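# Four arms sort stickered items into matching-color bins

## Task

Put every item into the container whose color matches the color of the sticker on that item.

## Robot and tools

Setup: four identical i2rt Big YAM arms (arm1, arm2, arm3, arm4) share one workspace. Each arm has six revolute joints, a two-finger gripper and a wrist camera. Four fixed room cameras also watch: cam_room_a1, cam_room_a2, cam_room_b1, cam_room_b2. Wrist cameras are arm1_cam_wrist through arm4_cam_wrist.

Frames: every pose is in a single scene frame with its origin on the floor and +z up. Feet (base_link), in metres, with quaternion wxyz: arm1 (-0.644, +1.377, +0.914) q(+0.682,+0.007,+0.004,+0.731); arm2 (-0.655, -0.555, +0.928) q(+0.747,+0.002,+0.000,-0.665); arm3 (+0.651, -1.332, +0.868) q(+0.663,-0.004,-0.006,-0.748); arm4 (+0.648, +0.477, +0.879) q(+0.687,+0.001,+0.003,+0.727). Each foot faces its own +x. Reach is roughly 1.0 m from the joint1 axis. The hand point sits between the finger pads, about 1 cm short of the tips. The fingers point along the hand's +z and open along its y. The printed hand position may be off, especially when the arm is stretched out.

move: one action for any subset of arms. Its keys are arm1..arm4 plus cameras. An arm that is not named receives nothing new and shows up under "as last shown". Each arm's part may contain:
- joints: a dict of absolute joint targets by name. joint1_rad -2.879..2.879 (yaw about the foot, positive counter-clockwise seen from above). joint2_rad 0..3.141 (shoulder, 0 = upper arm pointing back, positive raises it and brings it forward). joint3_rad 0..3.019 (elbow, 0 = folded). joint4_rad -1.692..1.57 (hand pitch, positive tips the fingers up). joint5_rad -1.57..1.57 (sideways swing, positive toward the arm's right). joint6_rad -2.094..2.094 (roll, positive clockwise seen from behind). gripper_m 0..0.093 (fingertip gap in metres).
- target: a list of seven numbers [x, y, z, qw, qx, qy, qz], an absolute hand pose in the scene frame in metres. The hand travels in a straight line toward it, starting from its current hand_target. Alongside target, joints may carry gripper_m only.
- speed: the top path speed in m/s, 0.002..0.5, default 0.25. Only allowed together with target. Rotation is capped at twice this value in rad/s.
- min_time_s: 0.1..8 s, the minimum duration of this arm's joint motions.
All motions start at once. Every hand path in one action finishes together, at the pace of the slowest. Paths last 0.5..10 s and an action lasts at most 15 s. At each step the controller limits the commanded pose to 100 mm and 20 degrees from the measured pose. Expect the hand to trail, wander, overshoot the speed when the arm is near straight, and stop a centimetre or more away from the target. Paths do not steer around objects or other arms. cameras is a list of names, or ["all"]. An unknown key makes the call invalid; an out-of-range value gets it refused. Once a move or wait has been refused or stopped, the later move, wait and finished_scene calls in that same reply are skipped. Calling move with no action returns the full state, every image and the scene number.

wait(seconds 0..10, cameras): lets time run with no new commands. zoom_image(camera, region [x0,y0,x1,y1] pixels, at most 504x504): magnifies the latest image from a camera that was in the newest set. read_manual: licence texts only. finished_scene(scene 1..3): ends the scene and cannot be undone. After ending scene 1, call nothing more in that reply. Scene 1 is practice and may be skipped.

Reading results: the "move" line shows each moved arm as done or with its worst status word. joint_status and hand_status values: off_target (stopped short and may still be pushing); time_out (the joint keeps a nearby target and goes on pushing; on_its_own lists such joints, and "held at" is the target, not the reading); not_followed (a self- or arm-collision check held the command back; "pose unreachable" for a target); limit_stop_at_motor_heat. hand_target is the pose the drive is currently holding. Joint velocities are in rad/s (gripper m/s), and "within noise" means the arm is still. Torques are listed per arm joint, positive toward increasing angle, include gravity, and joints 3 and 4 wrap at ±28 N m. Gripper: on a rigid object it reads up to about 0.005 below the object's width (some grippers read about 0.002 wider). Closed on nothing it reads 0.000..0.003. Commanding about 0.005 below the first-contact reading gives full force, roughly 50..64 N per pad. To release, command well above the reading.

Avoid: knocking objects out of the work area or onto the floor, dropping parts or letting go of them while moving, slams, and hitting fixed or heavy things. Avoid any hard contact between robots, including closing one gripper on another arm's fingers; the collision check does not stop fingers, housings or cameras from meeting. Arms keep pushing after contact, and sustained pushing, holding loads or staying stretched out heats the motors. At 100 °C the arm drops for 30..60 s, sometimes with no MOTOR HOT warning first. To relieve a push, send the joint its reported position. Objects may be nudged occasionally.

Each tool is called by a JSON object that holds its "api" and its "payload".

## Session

{"api": "move", "payload": {}}

Scene clock: 0.00 s.
Joint torques (N m): no reading
Motor temperatures (°C): arm1=[20 23 26 23 21 21 21] | arm2=[23 24 25 22 22 20 23] | arm3=[24 23 24 23 24 23 23] | arm4=[22 21 23 22 24 21 24]
Heat: arm1: hottest joint3_rad 26 °C; arm2: hottest joint3_rad 25 °C; arm3: hottest joint1_rad 24 °C; arm4: hottest joint5_rad 24 °C.
Joint velocities: within noise
arm1.joint_positions: joint1_rad=+0.263 joint2_rad=+0.618 joint3_rad=+1.332 joint4_rad=-1.526 joint5_rad=+0.156 joint6_rad=+0.460 gripper_m=+0.09396
arm1.joint_status: not commanded
arm1.hand: x=-0.6788 y=+1.5838 z=+1.3925 quat_wxyz=(-0.203, +0.587, -0.716, -0.320) (m; scene frame)
arm1.hand_target: x=-0.6782 y=+1.5828 z=+1.4055 quat_wxyz=(-0.208, +0.582, -0.712, -0.334) (m; scene frame)
arm1.hand_status: not commanded
arm2.joint_positions: joint1_rad=+0.198 joint2_rad=+0.629 joint3_rad=+1.395 joint4_rad=-1.573 joint5_rad=-0.167 joint6_rad=+0.724 gripper_m=+0.09396
arm2.joint_status: not commanded
arm2.hand: x=-0.5668 y=-0.7391 z=+1.4233 quat_wxyz=(-0.378, -0.757, -0.533, +0.021) (m; scene frame)
arm2.hand_target: x=-0.5674 y=-0.7376 z=+1.4323 quat_wxyz=(-0.388, -0.753, -0.531, +0.025) (m; scene frame)
arm2.hand_status: not commanded
arm3.joint_positions: joint1_rad=-0.202 joint2_rad=+0.637 joint3_rad=+1.395 joint4_rad=-1.253 joint5_rad=-0.141 joint6_rad=+0.009 gripper_m=+0.09396
arm3.joint_status: not commanded
arm3.hand: x=+0.5932 y=-1.5705 z=+1.4269 quat_wxyz=(-0.354, -0.674, -0.524, +0.381) (m; scene frame)
arm3.hand_target: x=+0.5940 y=-1.5678 z=+1.4382 quat_wxyz=(-0.361, -0.668, -0.521, +0.391) (m; scene frame)
arm3.hand_status: not commanded
arm4.joint_positions: joint1_rad=+0.128 joint2_rad=+0.641 joint3_rad=+1.438 joint4_rad=-1.415 joint5_rad=-0.180 joint6_rad=-0.624 gripper_m=+0.09396
arm4.joint_status: not commanded
arm4.hand: x=+0.5789 y=+0.6954 z=+1.4214 quat_wxyz=(-0.341, +0.837, -0.292, -0.314) (m; scene frame)
arm4.hand_target: x=+0.5794 y=+0.6929 z=+1.4323 quat_wxyz=(-0.351, +0.831, -0.289, -0.319) (m; scene frame)
arm4.hand_status: not commanded
pictures: arm1_cam_wrist, arm2_cam_wrist, arm3_cam_wrist, arm4_cam_wrist, cam_room_a1, cam_room_a2, cam_room_b1, cam_room_b2
Images, in order (width x height): arm1_cam_wrist 672x504, arm2_cam_wrist 672x504, arm3_cam_wrist 672x504, arm4_cam_wrist 672x504, cam_room_a1 672x504, cam_room_a2 672x504, cam_room_b1 672x504, cam_room_b2 672x504.

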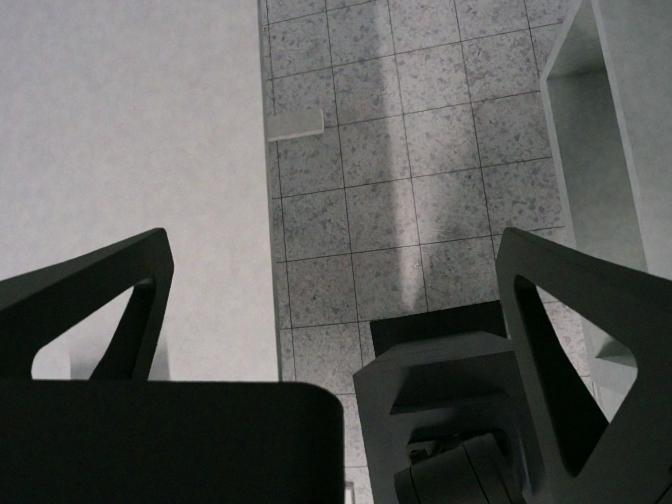

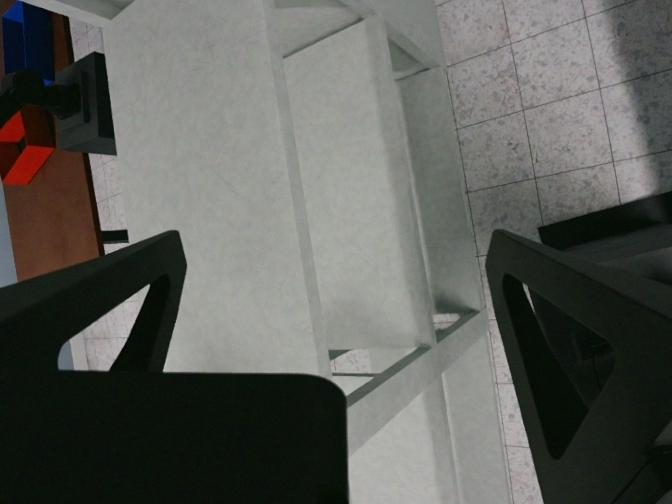

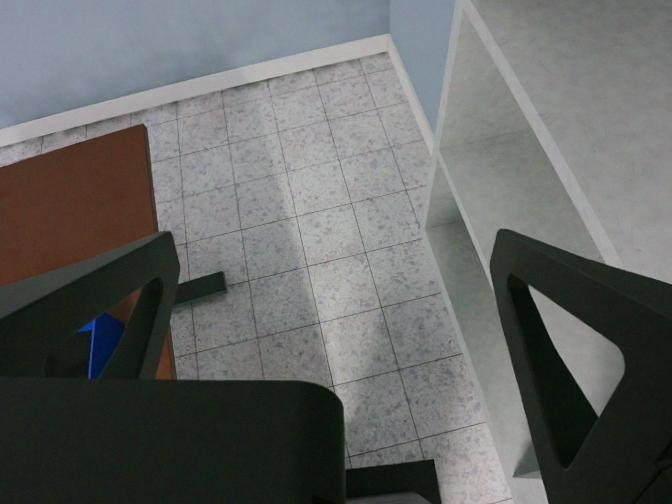

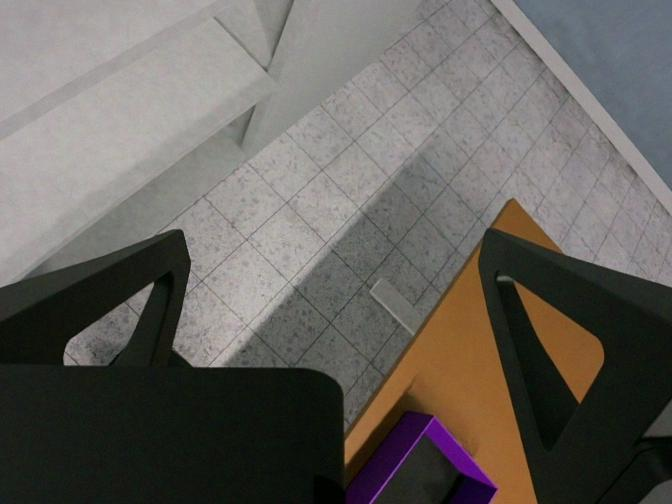

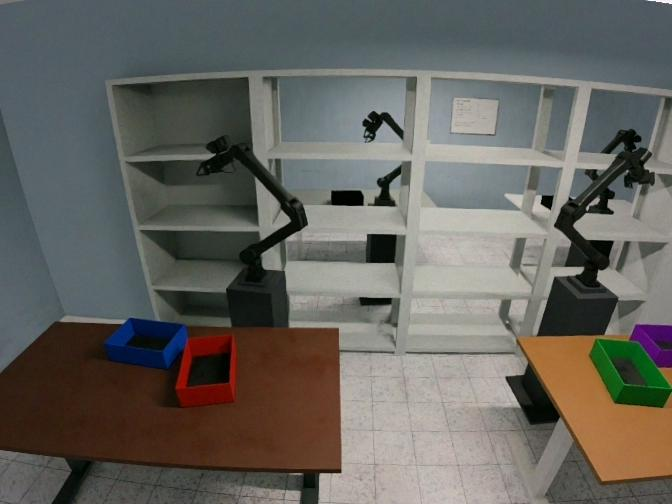

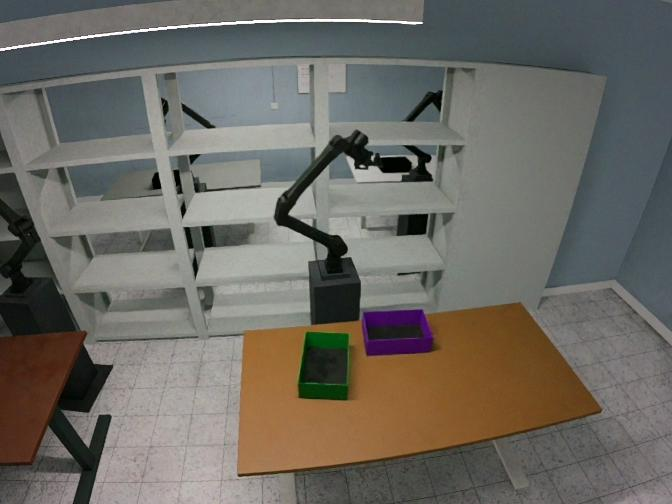

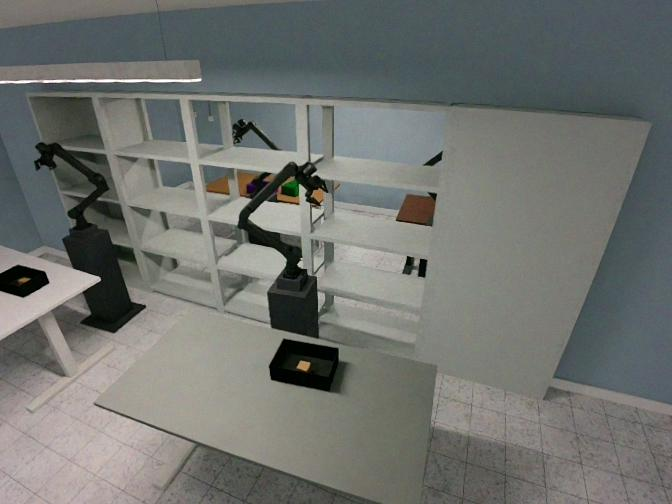

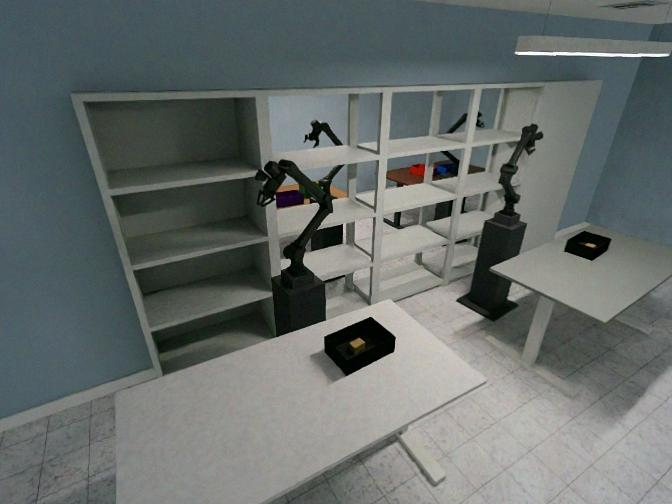

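{"api": "move", "payload": {"arm1": {"joints":{"joint1_rad":1.5,"joint2_rad":1.8,"joint3_rad":1.8,"joint4_rad":-1.57,"joint5_rad":0,"joint6_rad":0},"min_time_s":2}, "arm2": {"joints":{"joint1_rad":-1.687,"joint2_rad":1.8,"joint3_rad":1.8,"joint4_rad":-1.57,"joint5_rad":0,"joint6_rad":0},"min_time_s":2}, "arm3": {"joints":{"joint1_rad":1.691,"joint2_rad":1.8,"joint3_rad":1.8,"joint4_rad":-1.57,"joint5_rad":0,"joint6_rad":0},"min_time_s":2}, "arm4": {"joints":{"joint1_rad":-1.627,"joint2_rad":1.8,"joint3_rad":1.8,"joint4_rad":-1.57,"joint5_rad":0,"joint6_rad":0},"min_time_s":2}, "cameras": ["arm1_cam_wrist","arm2_cam_wrist","arm3_cam_wrist","arm4_cam_wrist"]}}

Scene clock: 7.97 s.
Joint torques (N m): arm1=[-2.32 -15.5 15.6 0.05 0.07 -0.06] | arm2=[0.91 -18.96 15.13 0.68 0.01 -0.07] | arm3=[0.09 -20.48 13 -0.47 0.13 -0.11] | arm4=[0.85 -20.54 11.78 -0.42 0.12 0.17]
Motor temperatures (°C): arm1=[20 23 28 23 21 21 21] | arm2=[23 24 27 22 22 20 23] | arm3=[24 23 25 23 24 23 23] | arm4=[22 22 25 22 24 21 24]
Heat: arm1: hottest joint3_rad 28 °C; arm2: hottest joint3_rad 27 °C; arm3: hottest joint3_rad 25 °C; arm4: hottest joint3_rad 25 °C.
move: arm1 done; arm2 done; arm3 done; arm4 done
Joint velocities: within noise
arm1.joint_positions: joint1_rad=+1.508 joint2_rad=+1.814 joint3_rad=+1.742 joint4_rad=-1.561 joint5_rad=-0.001 joint6_rad=+0.008 gripper_m=+0.09398
arm1.joint_status: all done
arm1.hand: x=-1.1848 y=+1.3739 z=+1.1290 quat_wxyz=(-0.001, +1.000, -0.001, +0.024) (m; scene frame)
arm1.hand_target: x=-1.1961 y=+1.3783 z=+1.1585 quat_wxyz=(-0.001, +1.000, -0.001, -0.008) (m; scene frame)
arm1.hand_status: not commanded
arm2.joint_positions: joint1_rad=-1.690 joint2_rad=+1.796 joint3_rad=+1.744 joint4_rad=-1.573 joint5_rad=-0.001 joint6_rad=+0.015 gripper_m=+0.09397
arm2.joint_status: all done
arm2.hand: x=-1.1961 y=-0.5543 z=+1.1445 quat_wxyz=(+0.001, -1.000, +0.009, -0.028) (m; scene frame)
arm2.hand_target: x=-1.2116 y=-0.5559 z=+1.1628 quat_wxyz=(+0.002, -1.000, +0.000, -0.001) (m; scene frame)
arm2.hand_status: not commanded
arm3.joint_positions: joint1_rad=+1.703 joint2_rad=+1.810 joint3_rad=+1.750 joint4_rad=-1.562 joint5_rad=-0.002 joint6_rad=+0.006 gripper_m=+0.09398
arm3.joint_status: all done
arm3.hand: x=+1.1965 y=-1.3225 z=+1.0797 quat_wxyz=(+0.025, +0.002, -1.000, +0.006) (m; scene frame)
arm3.hand_target: x=+1.2068 y=-1.3292 z=+1.1040 quat_wxyz=(-0.001, +0.000, -1.000, +0.007) (m; scene frame)
arm3.hand_status: not commanded
arm4.joint_positions: joint1_rad=-1.627 joint2_rad=+1.804 joint3_rad=+1.751 joint4_rad=-1.559 joint5_rad=-0.001 joint6_rad=-0.014 gripper_m=+0.09397
arm4.joint_status: all done
arm4.hand: x=+1.1953 y=+0.4778 z=+1.0917 quat_wxyz=(+0.023, +0.007, -1.000, +0.001) (m; scene frame)
arm4.hand_target: x=+1.2052 y=+0.4778 z=+1.1123 quat_wxyz=(+0.002, +0.000, -1.000, +0.002) (m; scene frame)
arm4.hand_status: not commanded
pictures: arm1_cam_wrist, arm2_cam_wrist, arm3_cam_wrist, arm4_cam_wrist
Images, in order (width x height): arm1_cam_wrist 672x504, arm2_cam_wrist 672x504, arm3_cam_wrist 672x504, arm4_cam_wrist 672x504.

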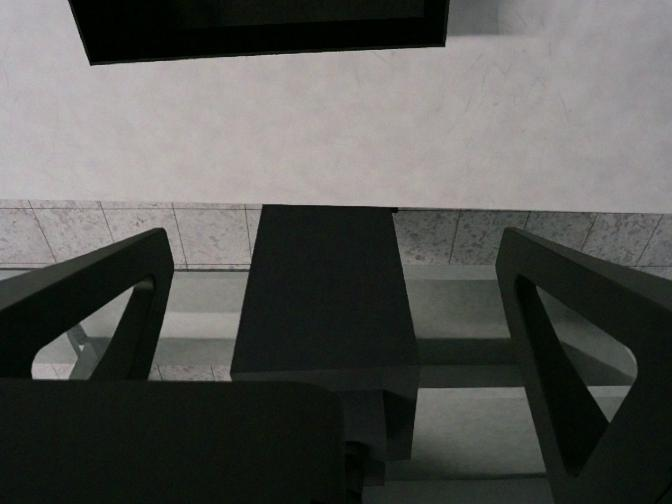

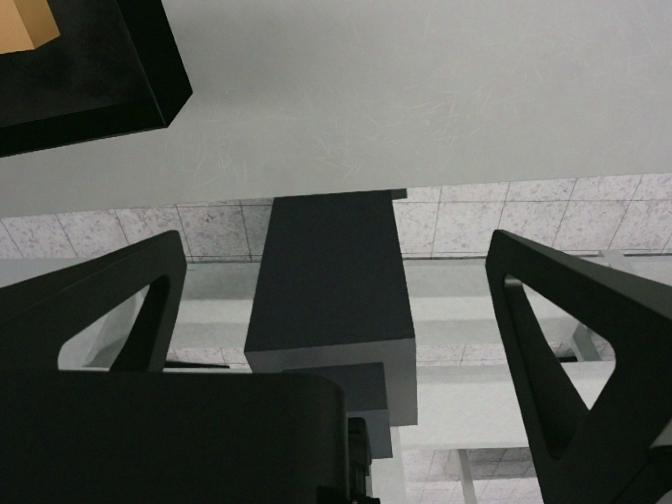

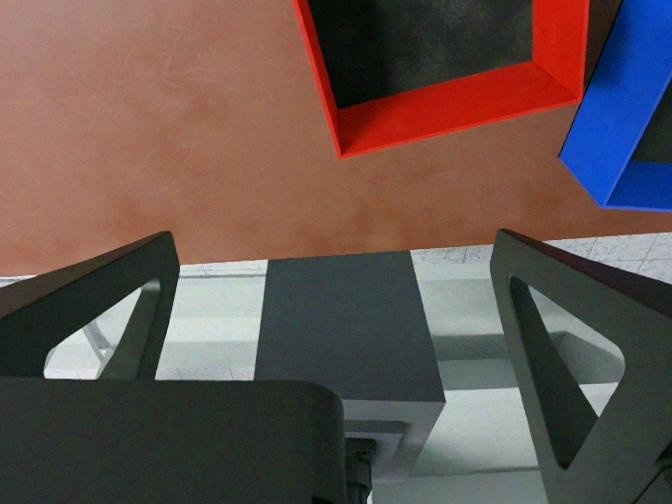

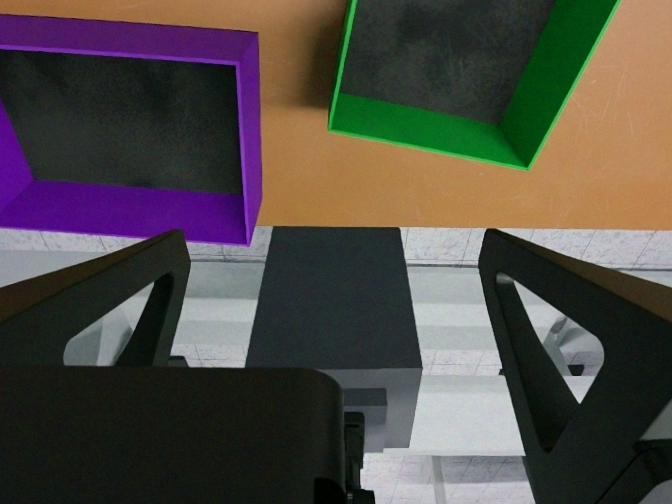

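{"api": "move", "payload": {"arm1": {"joints":{"joint1_rad":1.56,"joint4_rad":-1.0},"min_time_s":1}, "arm2": {"joints":{"joint1_rad":-1.3,"joint4_rad":-1.0},"min_time_s":1}, "arm3": {"joints":{"joint1_rad":1.5,"joint4_rad":-1.0},"min_time_s":1}, "arm4": {"joints":{"joint4_rad":-1.0},"min_time_s":1}, "cameras": ["arm1_cam_wrist","arm2_cam_wrist","arm3_cam_wrist","arm4_cam_wrist"]}}

Scene clock: 31.03 s.
Joint torques (N m): arm1=[-1.67 -16.44 16.72 1.66 0.05 -0.05] | arm2=[-0.03 -20.19 16.16 2.45 0.01 -0.07] | arm3=[0.73 -21.71 13.85 1.61 0.1 -0.11] | arm4=[0.56 -21.48 12.57 1.25 0.11 0.19]
Motor temperatures (°C): arm1=[20 24 33 23 21 21 21] | arm2=[23 25 32 22 22 20 23] | arm3=[24 24 28 23 24 23 23] | arm4=[22 24 32 22 24 21 24]
Heat: arm1: hottest joint3_rad 33 °C; arm2: hottest joint3_rad 32 °C; arm3: hottest joint3_rad 28 °C; arm4: hottest joint3_rad 32 °C.
move: arm1 done; arm2 done; arm3 done; arm4 done
Joint velocities: within noise
arm1.joint_positions: joint1_rad=+1.554 joint2_rad=+1.814 joint3_rad=+1.742 joint4_rad=-1.017 joint5_rad=-0.001 joint6_rad=+0.008 gripper_m=+0.09398
arm1.joint_status: all done
arm1.hand: x=-1.3140 y=+1.3419 z=+1.1586 quat_wxyz=(+0.006, +0.969, +0.022, -0.246) (m; scene frame)
arm1.hand_target: x=-1.3282 y=+1.3370 z=+1.1997 quat_wxyz=(+0.007, +0.957, +0.028, -0.289) (m; scene frame)
arm1.hand_status: not commanded
arm2.joint_positions: joint1_rad=-1.292 joint2_rad=+1.796 joint3_rad=+1.744 joint4_rad=-1.018 joint5_rad=-0.001 joint6_rad=+0.014 gripper_m=+0.09397
arm2.joint_status: all done
arm2.hand: x=-1.2769 y=-0.8153 z=+1.1736 quat_wxyz=(-0.049, -0.951, -0.184, +0.242) (m; scene frame)
arm2.hand_target: x=-1.2945 y=-0.8167 z=+1.2011 quat_wxyz=(-0.053, -0.942, -0.185, +0.275) (m; scene frame)
arm2.hand_status: not commanded
arm3.joint_positions: joint1_rad=+1.504 joint2_rad=+1.810 joint3_rad=+1.750 joint4_rad=-1.015 joint5_rad=-0.001 joint6_rad=+0.006 gripper_m=+0.09398
arm3.joint_status: all done
arm3.hand: x=+1.3155 y=-1.4550 z=+1.1111 quat_wxyz=(-0.246, -0.092, -0.965, +0.028) (m; scene frame)
arm3.hand_target: x=+1.3278 y=-1.4598 z=+1.1451 quat_wxyz=(-0.281, -0.090, -0.955, +0.033) (m; scene frame)
arm3.hand_status: not commanded
arm4.joint_positions: joint1_rad=-1.627 joint2_rad=+1.804 joint3_rad=+1.751 joint4_rad=-1.017 joint5_rad=-0.001 joint6_rad=-0.014 gripper_m=+0.09397
arm4.joint_status: all done
arm4.hand: x=+1.3248 y=+0.4779 z=+1.1211 quat_wxyz=(-0.245, +0.007, -0.969, +0.003) (m; scene frame)
arm4.hand_target: x=+1.3391 y=+0.4780 z=+1.1508 quat_wxyz=(-0.279, +0.001, -0.960, +0.002) (m; scene frame)
arm4.hand_status: not commanded
pictures: arm1_cam_wrist, arm2_cam_wrist, arm3_cam_wrist, arm4_cam_wrist
Images, in order (width x height): arm1_cam_wrist 672x504, arm2_cam_wrist 672x504, arm3_cam_wrist 672x504, arm4_cam_wrist 672x504.

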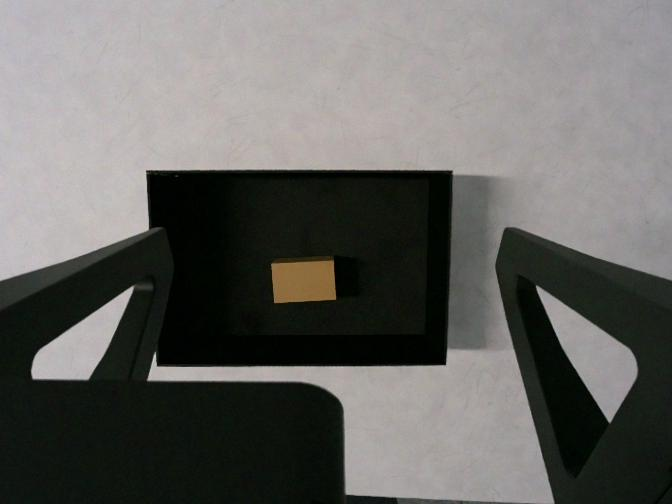

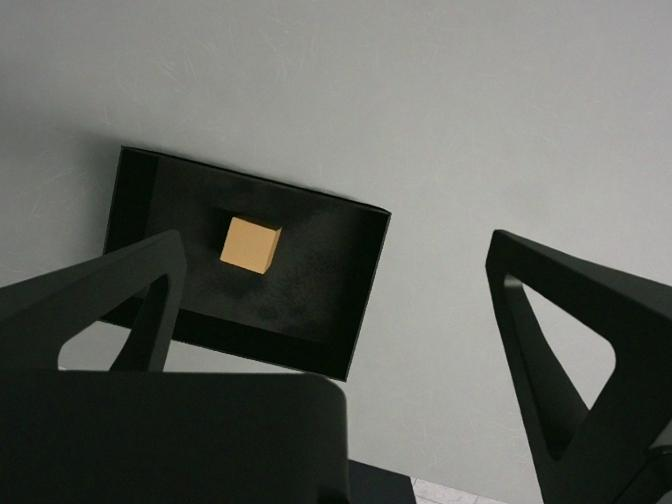

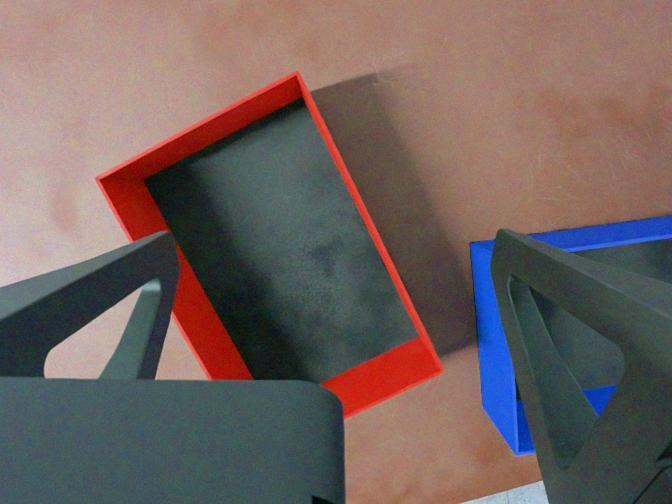

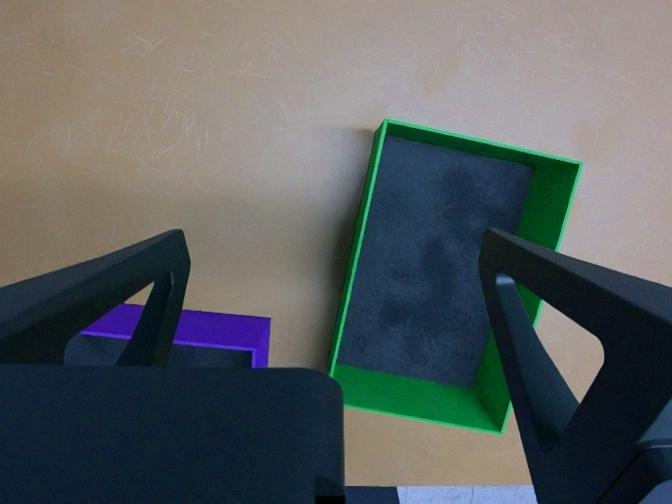

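{"api": "zoom_image", "payload": {"camera": "arm1_cam_wrist", "region": [240, 230, 370, 330]}}

{"api": "zoom_image", "payload": {"camera": "arm2_cam_wrist", "region": [190, 190, 310, 300]}}

{"api": "move", "payload": {"cameras": ["cam_room_b1","cam_room_b2"]}}

{"api": "zoom_image", "payload": {"camera": "cam_room_b1", "region": [260, 330, 350, 400]}}

{"api": "zoom_image", "payload": {"camera": "cam_room_b2", "region": [310, 310, 400, 380]}}

{"api": "zoom_image", "payload": {"camera": "cam_room_b2", "region": [560, 220, 620, 265]}}

{"api": "zoom_image", "payload": {"camera": "cam_room_b1", "region": [0, 260, 60, 305]}}

Scaled by 3.877.

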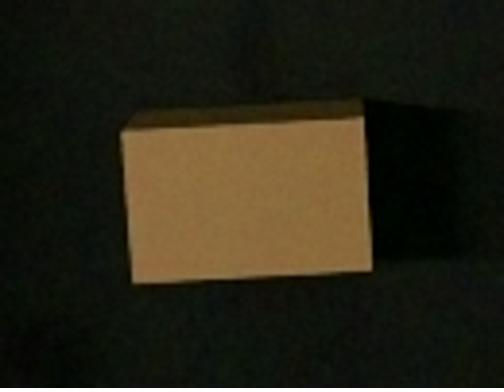

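Scaled by 4.200.

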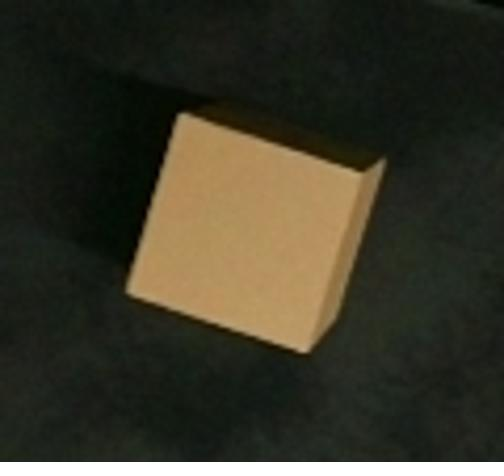

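Scene clock: 36.37 s.
Joint torques (N m): arm1=[-1.2 -16.97 16.76 1.81 0.07 -0.02] | arm2=[0.09 -20.25 16.2 2.41 0.03 -0.07] | arm3=[0.73 -21.54 13.85 1.59 0.09 -0.11] | arm4=[0.97 -21.3 12.66 1.36 0.12 0.18]
Motor temperatures (°C): arm1=[20 24 33 23 21 21 21] | arm2=[23 25 33 22 22 20 23] | arm3=[24 24 29 23 24 23 23] | arm4=[22 25 33 22 24 21 24]
Heat: arm1: hottest joint3_rad 33 °C; arm2: hottest joint3_rad 33 °C; arm3: hottest joint3_rad 29 °C; arm4: hottest joint3_rad 33 °C.
Joint velocities: within noise
arm1.joint_positions: joint1_rad=+1.554 joint2_rad=+1.814 joint3_rad=+1.742 joint4_rad=-1.017 joint5_rad=-0.001 joint6_rad=+0.008 gripper_m=+0.09398
arm1.joint_status: all done
arm1.hand: x=-1.3140 y=+1.3419 z=+1.1586 quat_wxyz=(+0.006, +0.969, +0.022, -0.246) (m; scene frame)
arm1.hand_target: x=-1.3282 y=+1.3370 z=+1.1997 quat_wxyz=(+0.007, +0.957, +0.028, -0.289) (m; scene frame)
arm1.hand_status: not commanded
arm2.joint_positions: joint1_rad=-1.292 joint2_rad=+1.796 joint3_rad=+1.744 joint4_rad=-1.018 joint5_rad=-0.001 joint6_rad=+0.014 gripper_m=+0.09397
arm2.joint_status: all done
arm2.hand: x=-1.2769 y=-0.8153 z=+1.1736 quat_wxyz=(-0.049, -0.951, -0.184, +0.242) (m; scene frame)
arm2.hand_target: x=-1.2945 y=-0.8167 z=+1.2011 quat_wxyz=(-0.053, -0.942, -0.185, +0.275) (m; scene frame)
arm2.hand_status: not commanded
arm3.joint_positions: joint1_rad=+1.504 joint2_rad=+1.810 joint3_rad=+1.750 joint4_rad=-1.015 joint5_rad=-0.001 joint6_rad=+0.006 gripper_m=+0.09398
arm3.joint_status: all done
arm3.hand: x=+1.3155 y=-1.4550 z=+1.1111 quat_wxyz=(-0.246, -0.092, -0.965, +0.028) (m; scene frame)
arm3.hand_target: x=+1.3278 y=-1.4598 z=+1.1451 quat_wxyz=(-0.281, -0.090, -0.955, +0.033) (m; scene frame)
arm3.hand_status: not commanded
arm4.joint_positions: joint1_rad=-1.627 joint2_rad=+1.804 joint3_rad=+1.751 joint4_rad=-1.017 joint5_rad=-0.001 joint6_rad=-0.014 gripper_m=+0.09397
arm4.joint_status: all done
arm4.hand: x=+1.3248 y=+0.4779 z=+1.1211 quat_wxyz=(-0.245, +0.007, -0.969, +0.003) (m; scene frame)
arm4.hand_target: x=+1.3391 y=+0.4780 z=+1.1508 quat_wxyz=(-0.279, +0.001, -0.960, +0.002) (m; scene frame)
arm4.hand_status: not commanded
pictures: cam_room_b1, cam_room_b2
Images, in order (width x height): cam_room_b1 672x504, cam_room_b2 672x504.

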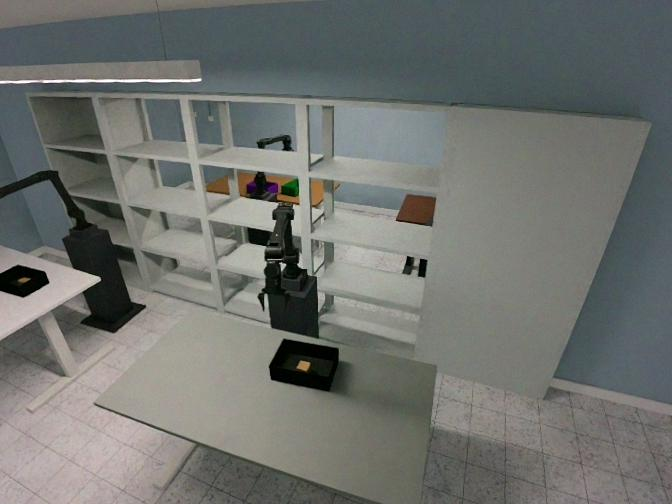

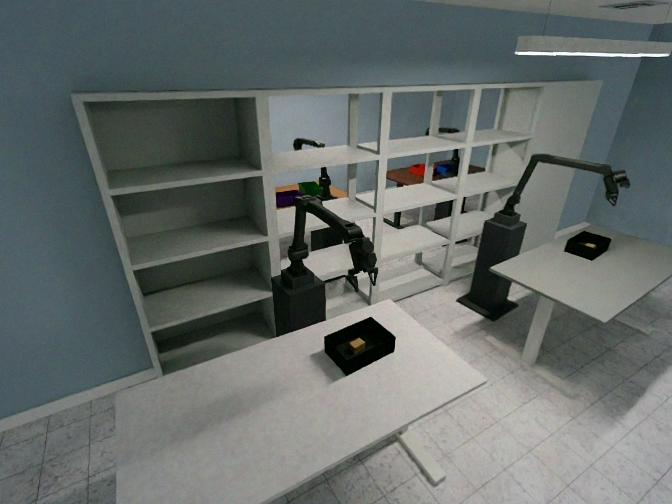

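Scaled by 5.600.

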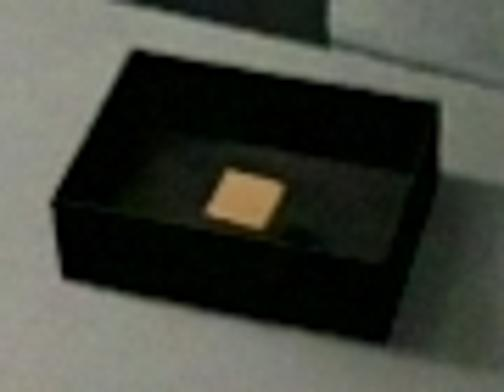

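Scaled by 5.600.

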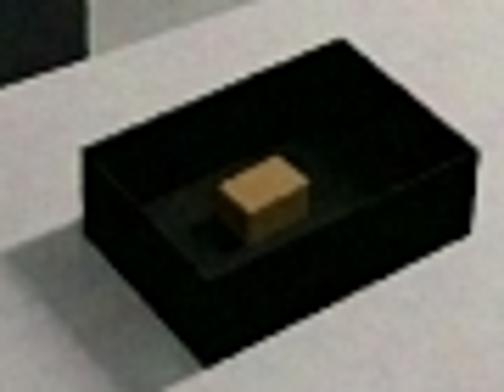

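Scaled by 8.400.

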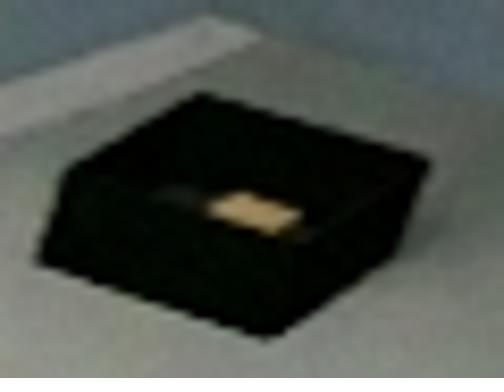

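Scaled by 8.400.

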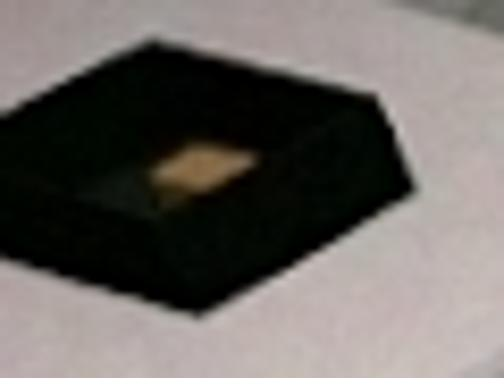

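{"api": "move", "payload": {"arm1": {"joints":{"joint1_rad":2.286,"joint2_rad":0.65,"joint3_rad":0.403,"joint4_rad":-0.1,"joint5_rad":1.0},"min_time_s":2}, "arm2": {"joints":{"joint1_rad":-1.076,"joint2_rad":0.65,"joint3_rad":0.403,"joint4_rad":-0.1},"min_time_s":2}, "cameras": ["arm1_cam_wrist","arm2_cam_wrist"]}}

Scene clock: 109.00 s.
Joint torques (N m): arm1=[-1.14 0.85 12.38 2.45 0.31 -0.05] | arm2=[1.44 -3.08 11.23 3.45 0.02 -0.08] | arm3=[0.85 -21.66 13.86 1.62 0.08 -0.11] | arm4=[0.85 -21.19 12.6 1.36 0.08 0.16]
Motor temperatures (°C): arm1=[20 25 40 23 21 21 21] | arm2=[23 26 38 22 22 20 23] | arm3=[24 26 34 23 24 23 23] | arm4=[22 28 42 22 24 21 24]
Heat: arm1: hottest joint3_rad 40 °C; arm2: hottest joint3_rad 38 °C; arm3: hottest joint3_rad 34 °C; arm4: hottest joint3_rad 42 °C.
move: arm1 done; arm2 done
Joint velocities: within noise
arm1.joint_positions: joint1_rad=+2.278 joint2_rad=+0.652 joint3_rad=+0.396 joint4_rad=-0.119 joint5_rad=+0.998 joint6_rad=+0.006 gripper_m=+0.09398
arm1.joint_status: all done
arm1.hand: x=-0.9482 y=+1.2795 z=+1.1746 quat_wxyz=(-0.178, +0.769, +0.022, -0.614) (m; scene frame)
arm1.hand_target: x=-0.9486 y=+1.2759 z=+1.1818 quat_wxyz=(-0.171, +0.764, +0.019, -0.622) (m; scene frame)
arm1.hand_status: not commanded
arm2.joint_positions: joint1_rad=-1.084 joint2_rad=+0.654 joint3_rad=+0.412 joint4_rad=-0.121 joint5_rad=-0.001 joint6_rad=+0.014 gripper_m=+0.09397
arm2.joint_status: all done
arm2.hand: x=-0.9564 y=-0.7632 z=+1.1623 quat_wxyz=(-0.172, -0.788, -0.240, +0.540) (m; scene frame)
arm2.hand_target: x=-0.9547 y=-0.7654 z=+1.1630 quat_wxyz=(-0.172, -0.781, -0.247, +0.547) (m; scene frame)
arm2.hand_status: not commanded
arm3, arm4: as last shown
pictures: arm1_cam_wrist, arm2_cam_wrist
Images, in order (width x height): arm1_cam_wrist 672x504, arm2_cam_wrist 672x504.

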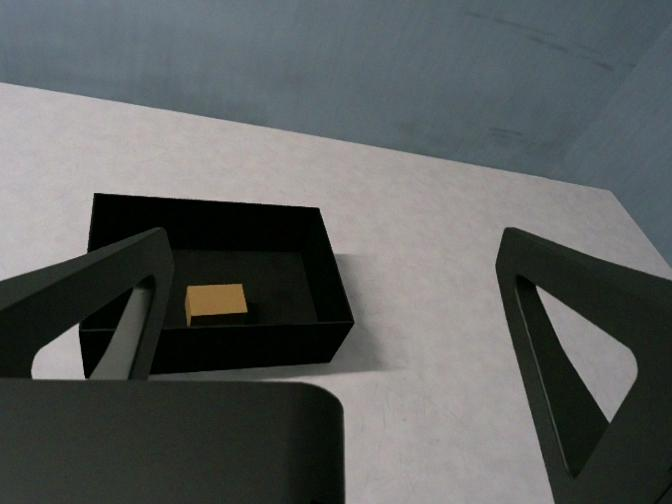

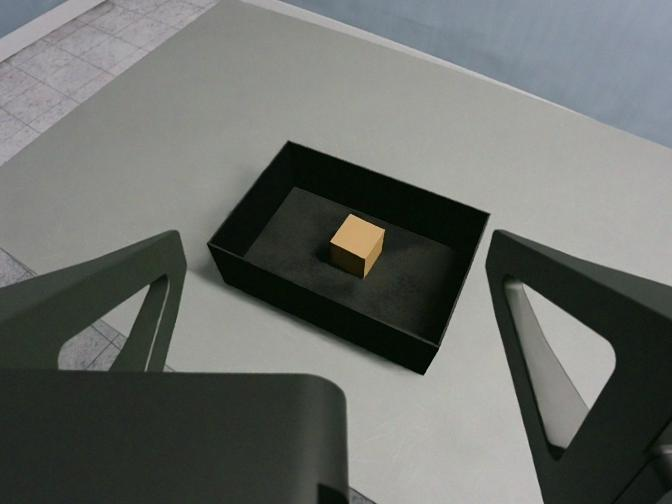

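{"api": "zoom_image", "payload": {"camera": "arm1_cam_wrist", "region": [160, 260, 280, 350]}}

{"api": "zoom_image", "payload": {"camera": "arm2_cam_wrist", "region": [300, 190, 420, 300]}}

Scaled by 4.200.

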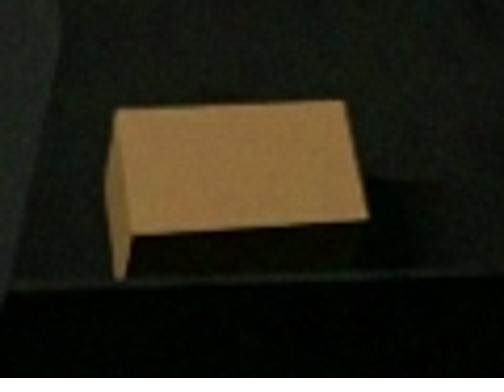

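Scaled by 4.200.

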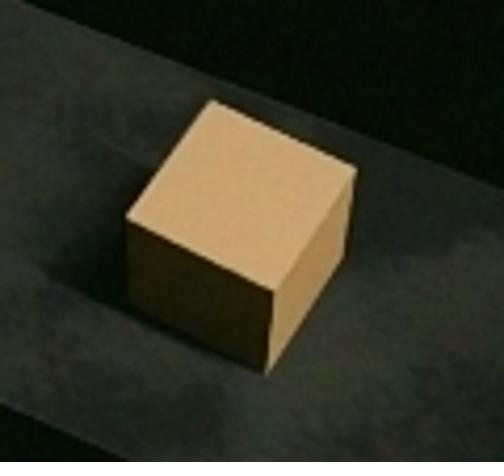

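{"api": "move", "payload": {"arm1": {"joints":{"joint1_rad":1.616,"joint2_rad":1.84,"joint3_rad":1.84,"joint4_rad":-1.57,"joint5_rad":0,"joint6_rad":1.57,"gripper_m":0.075},"min_time_s":2}, "arm2": {"joints":{"joint1_rad":-1.1335,"joint2_rad":1.97,"joint3_rad":1.97,"joint4_rad":-1.57,"joint5_rad":0,"joint6_rad":-1.117,"gripper_m":0.085},"min_time_s":2}, "arm3": {"joints":{"joint2_rad":0.8,"joint3_rad":0.8,"joint4_rad":-1.3},"min_time_s":2}, "arm4": {"joints":{"joint2_rad":0.95,"joint3_rad":0.95,"joint4_rad":-1.57},"min_time_s":2}, "cameras": ["arm1_cam_wrist","arm2_cam_wrist"]}}

Scene clock: 155.07 s.
Joint torques (N m): arm1=[-1.2 -14.92 15.57 0.03 0.03 0.14] | arm2=[0.03 -20.37 15.21 0.08 -0.09 -0.07] | arm3=[0.97 -2.55 9.1 0.43 0.09 -0.11] | arm4=[0.85 -5.13 8.44 -0.35 0.1 0.17]
Motor temperatures (°C): arm1=[20 25 38 23 22 21 21] | arm2=[23 25 35 23 22 20 23] | arm3=[24 26 35 23 24 23 23] | arm4=[22 29 44 22 24 21 24]
Heat: arm1: hottest joint3_rad 38 °C; arm2: hottest joint3_rad 35 °C; arm3: hottest joint3_rad 35 °C; arm4: hottest joint3_rad 44 °C.
move: arm1 done; arm2 done; arm3 done; arm4 done
Joint velocities: within noise
arm1.joint_positions: joint1_rad=+1.610 joint2_rad=+1.841 joint3_rad=+1.781 joint4_rad=-1.560 joint5_rad=+0.002 joint6_rad=+1.562 gripper_m=+0.07506
arm1.joint_status: all done
arm1.hand: x=-1.1945 y=+1.3176 z=+1.1292 quat_wxyz=(-0.015, +0.747, -0.665, +0.009) (m; scene frame)
arm1.hand_target: x=-1.2066 y=+1.3123 z=+1.1523 quat_wxyz=(+0.005, +0.746, -0.665, -0.007) (m; scene frame)
arm1.hand_status: not commanded
arm2.joint_positions: joint1_rad=-1.125 joint2_rad=+1.954 joint3_rad=+1.914 joint4_rad=-1.559 joint5_rad=-0.001 joint6_rad=-1.102 gripper_m=+0.08510
arm2.joint_status: all done
arm2.hand: x=-1.1640 y=-0.8764 z=+1.1193 quat_wxyz=(-0.004, -0.673, -0.739, -0.015) (m; scene frame)
arm2.hand_target: x=-1.1775 y=-0.8786 z=+1.1313 quat_wxyz=(+0.000, -0.671, -0.742, -0.001) (m; scene frame)
arm2.hand_status: not commanded
arm3.joint_positions: joint1_rad=+1.504 joint2_rad=+0.799 joint3_rad=+0.803 joint4_rad=-1.296 joint5_rad=-0.001 joint6_rad=+0.006 gripper_m=+0.09398
arm3.joint_status: all done
arm3.hand: x=+0.9027 y=-1.3769 z=+1.0810 quat_wxyz=(-0.140, -0.095, -0.985, +0.019) (m; scene frame)
arm3.hand_target: x=+0.9009 y=-1.3778 z=+1.0790 quat_wxyz=(-0.136, -0.094, -0.986, +0.020) (m; scene frame)
arm3.hand_status: not commanded
arm4.joint_positions: joint1_rad=-1.627 joint2_rad=+0.952 joint3_rad=+0.948 joint4_rad=-1.561 joint5_rad=-0.001 joint6_rad=-0.014 gripper_m=+0.09397
arm4.joint_status: all done
arm4.hand: x=+0.8899 y=+0.4778 z=+1.1071 quat_wxyz=(-0.001, +0.007, -1.000, +0.001) (m; scene frame)
arm4.hand_target: x=+0.8880 y=+0.4777 z=+1.1082 quat_wxyz=(+0.002, +0.000, -1.000, +0.002) (m; scene frame)
arm4.hand_status: not commanded
pictures: arm1_cam_wrist, arm2_cam_wrist
Images, in order (width x height): arm1_cam_wrist 672x504, arm2_cam_wrist 672x504.

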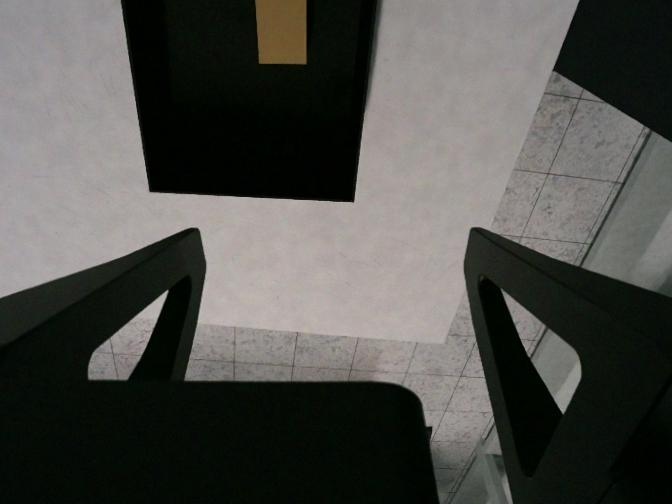

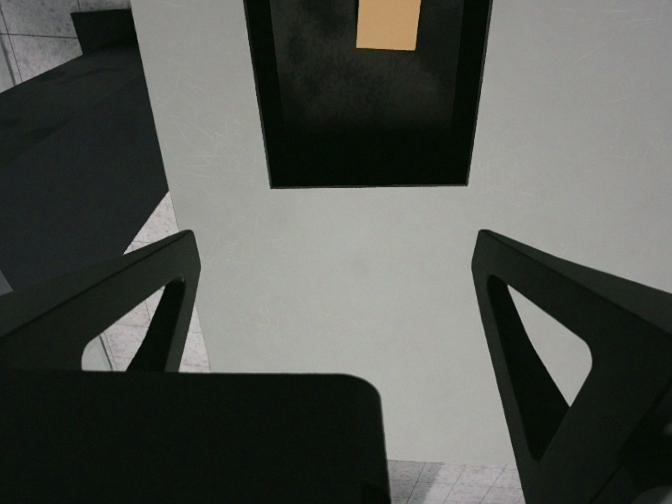

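{"api": "move", "payload": {"arm1": {"target":[-1.234,1.305,0.92,0,0.7466,-0.6652,0],"speed":0.25}, "arm2": {"target":[-1.2,-0.873,0.92,0,0.671,0.7415,0],"speed":0.25}, "arm3": {"joints":{"joint1_rad":-1.97,"joint4_rad":-1.3},"min_time_s":3}, "arm4": {"joints":{"joint1_rad":0.89},"min_time_s":3}, "cameras": ["arm1_cam_wrist","arm2_cam_wrist"]}}

Scene clock: 178.83 s.
Joint torques (N m): arm1=[-0.73 -16.91 9.76 0.54 0.05 0.11] | arm2=[0.09 -21.36 9.28 1.21 -0.18 -0.08] | arm3=[0.67 -3.02 9.03 0.38 0.03 -0.11] | arm4=[1.03 -5.19 8.44 -0.28 0.08 0.18]
Motor temperatures (°C): arm1=[20 25 38 23 21 21 21] | arm2=[23 26 38 22 22 20 23] | arm3=[24 26 34 23 24 23 23] | arm4=[22 26 40 22 24 21 24]
Heat: arm1: hottest joint3_rad 38 °C; arm2: hottest joint3_rad 38 °C; arm3: hottest joint3_rad 34 °C; arm4: hottest joint3_rad 40 °C.
move: arm1 done; arm2 off_target; arm3 done; arm4 done
Joint velocities: within noise
arm1.joint_positions: joint1_rad=+1.612 joint2_rad=+2.076 joint3_rad=+1.563 joint4_rad=-1.093 joint5_rad=-0.003 joint6_rad=+1.569 gripper_m=+0.07506
arm1.joint_status: not commanded
arm1.hand: x=-1.2289 y=+1.3128 z=+0.9169 quat_wxyz=(-0.008, +0.745, -0.667, +0.006) (m; scene frame)
arm1.hand_target: x=-1.2338 y=+1.3050 z=+0.9200 quat_wxyz=(+0.000, +0.747, -0.665, +0.000) (m; scene frame)
arm1.hand_status: done (0.010 m and 1.1 deg from the pose sent, 0.213 m and 2.0 deg at the start)
arm2.joint_positions: joint1_rad=-1.151 joint2_rad=+2.131 joint3_rad=+1.702 joint4_rad=-1.126 joint5_rad=-0.001 joint6_rad=-1.128 gripper_m=+0.08510
arm2.joint_status: not commanded
arm2.hand: x=-1.1982 y=-0.8783 z=+0.9347 quat_wxyz=(+0.002, -0.673, -0.739, +0.006) (m; scene frame)
arm2.hand_target: x=-1.1996 y=-0.8729 z=+0.9202 quat_wxyz=(+0.000, -0.671, -0.741, +0.000) (m; scene frame)
arm2.hand_status: off_target (0.016 m and 0.8 deg from the pose sent, 0.202 m and 1.8 deg at the start)
arm3.joint_positions: joint1_rad=-1.960 joint2_rad=+0.799 joint3_rad=+0.803 joint4_rad=-1.296 joint5_rad=+0.000 joint6_rad=+0.006 gripper_m=+0.09400
arm3.joint_status: all done
arm3.hand: x=+0.4269 y=-1.2031 z=+1.0781 quat_wxyz=(+0.028, -0.958, +0.253, +0.133) (m; scene frame)
arm3.hand_target: x=+0.4296 y=-1.2017 z=+1.0760 quat_wxyz=(+0.028, -0.958, +0.255, +0.128) (m; scene frame)
arm3.hand_status: not commanded
arm4.joint_positions: joint1_rad=+0.889 joint2_rad=+0.952 joint3_rad=+0.948 joint4_rad=-1.561 joint5_rad=+0.000 joint6_rad=-0.012 gripper_m=+0.09399
arm4.joint_status: all done
arm4.hand: x=+0.4539 y=+0.6196 z=+1.1087 quat_wxyz=(+0.001, +0.953, -0.302, -0.005) (m; scene frame)
arm4.hand_target: x=+0.4553 y=+0.6182 z=+1.1098 quat_wxyz=(+0.002, +0.952, -0.307, -0.002) (m; scene frame)
arm4.hand_status: not commanded
pictures: arm1_cam_wrist, arm2_cam_wrist
Images, in order (width x height): arm1_cam_wrist 672x504, arm2_cam_wrist 672x504.

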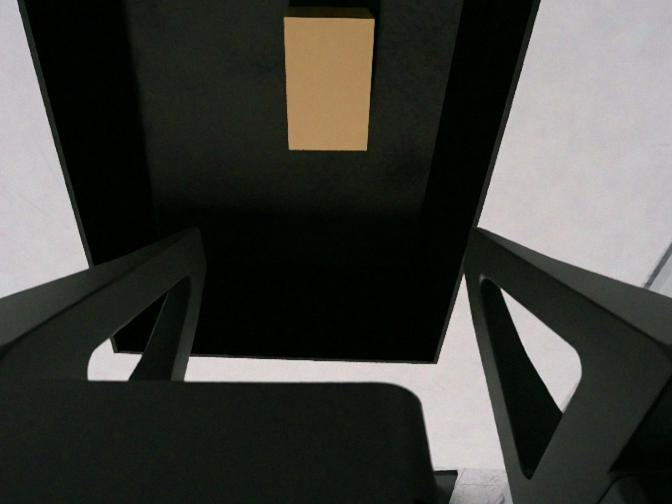

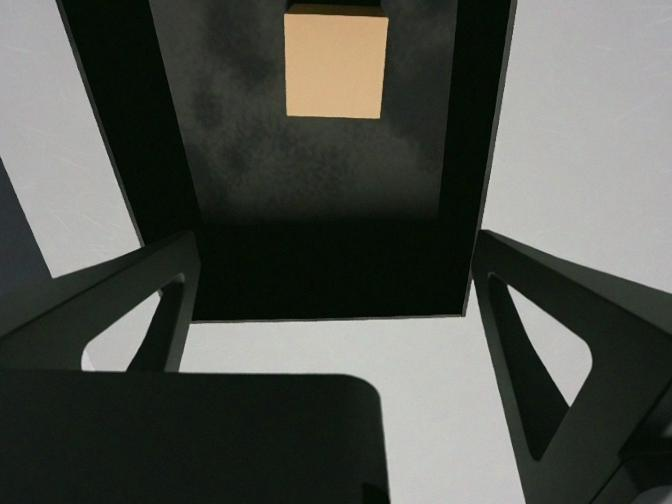

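{"api": "move", "payload": {"arm1": {"target":[-1.236,1.303,0.81,0,0.7466,-0.6652,0],"speed":0.2}, "arm2": {"target":[-1.2005,-0.876,0.81,0,0.6795,0.7337,0],"speed":0.2}, "cameras": ["arm1_cam_wrist","arm2_cam_wrist"]}}

Scene clock: 193.87 s.
Joint torques (N m): arm1=[-0.5 -18.02 8.4 0.77 0.07 0.15] | arm2=[0.5 -22.71 8.73 1.1 -0.17 0.19] | arm3=[0.56 -2.96 9.06 0.35 0.03 -0.11] | arm4=[0.85 -4.72 8.49 -0.28 0.08 0.18]
Motor temperatures (°C): arm1=[20 25 37 23 21 21 21] | arm2=[23 27 35 22 22 20 23] | arm3=[24 25 33 23 24 23 23] | arm4=[22 25 38 22 24 21 24]
Heat: arm1: hottest joint3_rad 37 °C; arm2: hottest joint3_rad 35 °C; arm3: hottest joint3_rad 33 °C; arm4: hottest joint3_rad 38 °C.
move: arm1 off_target; arm2 done
Joint velocities: within noise
arm1.joint_positions: joint1_rad=+1.615 joint2_rad=+2.248 joint3_rad=+1.519 joint4_rad=-0.882 joint5_rad=-0.003 joint6_rad=+1.573 gripper_m=+0.07506
arm1.joint_status: not commanded
arm1.hand: x=-1.2286 y=+1.3111 z=+0.8037 quat_wxyz=(-0.010, +0.745, -0.667, +0.008) (m; scene frame)
arm1.hand_target: x=-1.2359 y=+1.3030 z=+0.8101 quat_wxyz=(+0.000, +0.747, -0.665, +0.000) (m; scene frame)
arm1.hand_status: off_target (0.013 m and 1.5 deg from the pose sent, 0.108 m and 1.1 deg at the start)
arm2.joint_positions: joint1_rad=-1.151 joint2_rad=+2.299 joint3_rad=+1.662 joint4_rad=-0.929 joint5_rad=-0.001 joint6_rad=-1.128 gripper_m=+0.08510
arm2.joint_status: not commanded
arm2.hand: x=-1.1985 y=-0.8782 z=+0.8188 quat_wxyz=(+0.000, -0.673, -0.739, +0.000) (m; scene frame)
arm2.hand_target: x=-1.2003 y=-0.8760 z=+0.8100 quat_wxyz=(+0.000, -0.679, -0.734, +0.000) (m; scene frame)
arm2.hand_status: done (0.009 m and 1.0 deg from the pose sent, 0.125 m and 1.2 deg at the start)
arm3, arm4: as last shown
pictures: arm1_cam_wrist, arm2_cam_wrist
Images, in order (width x height): arm1_cam_wrist 672x504, arm2_cam_wrist 672x504.

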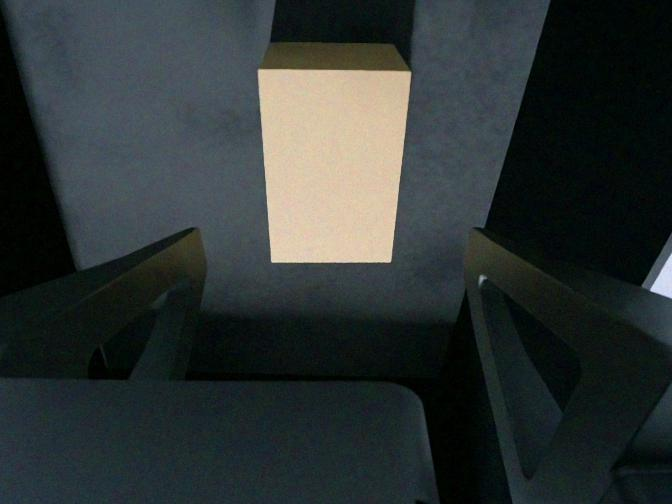

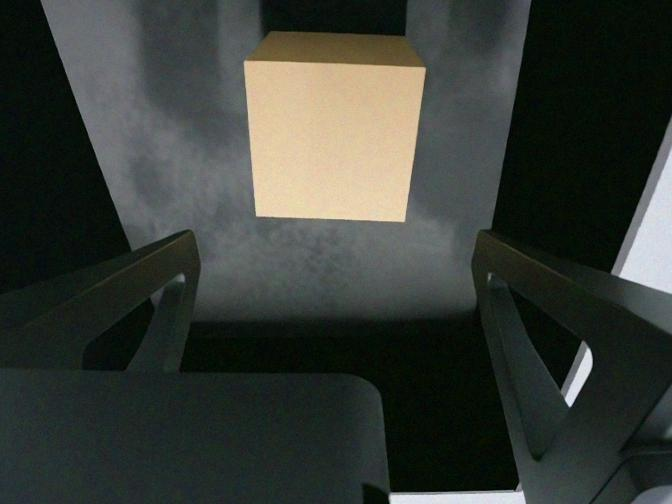

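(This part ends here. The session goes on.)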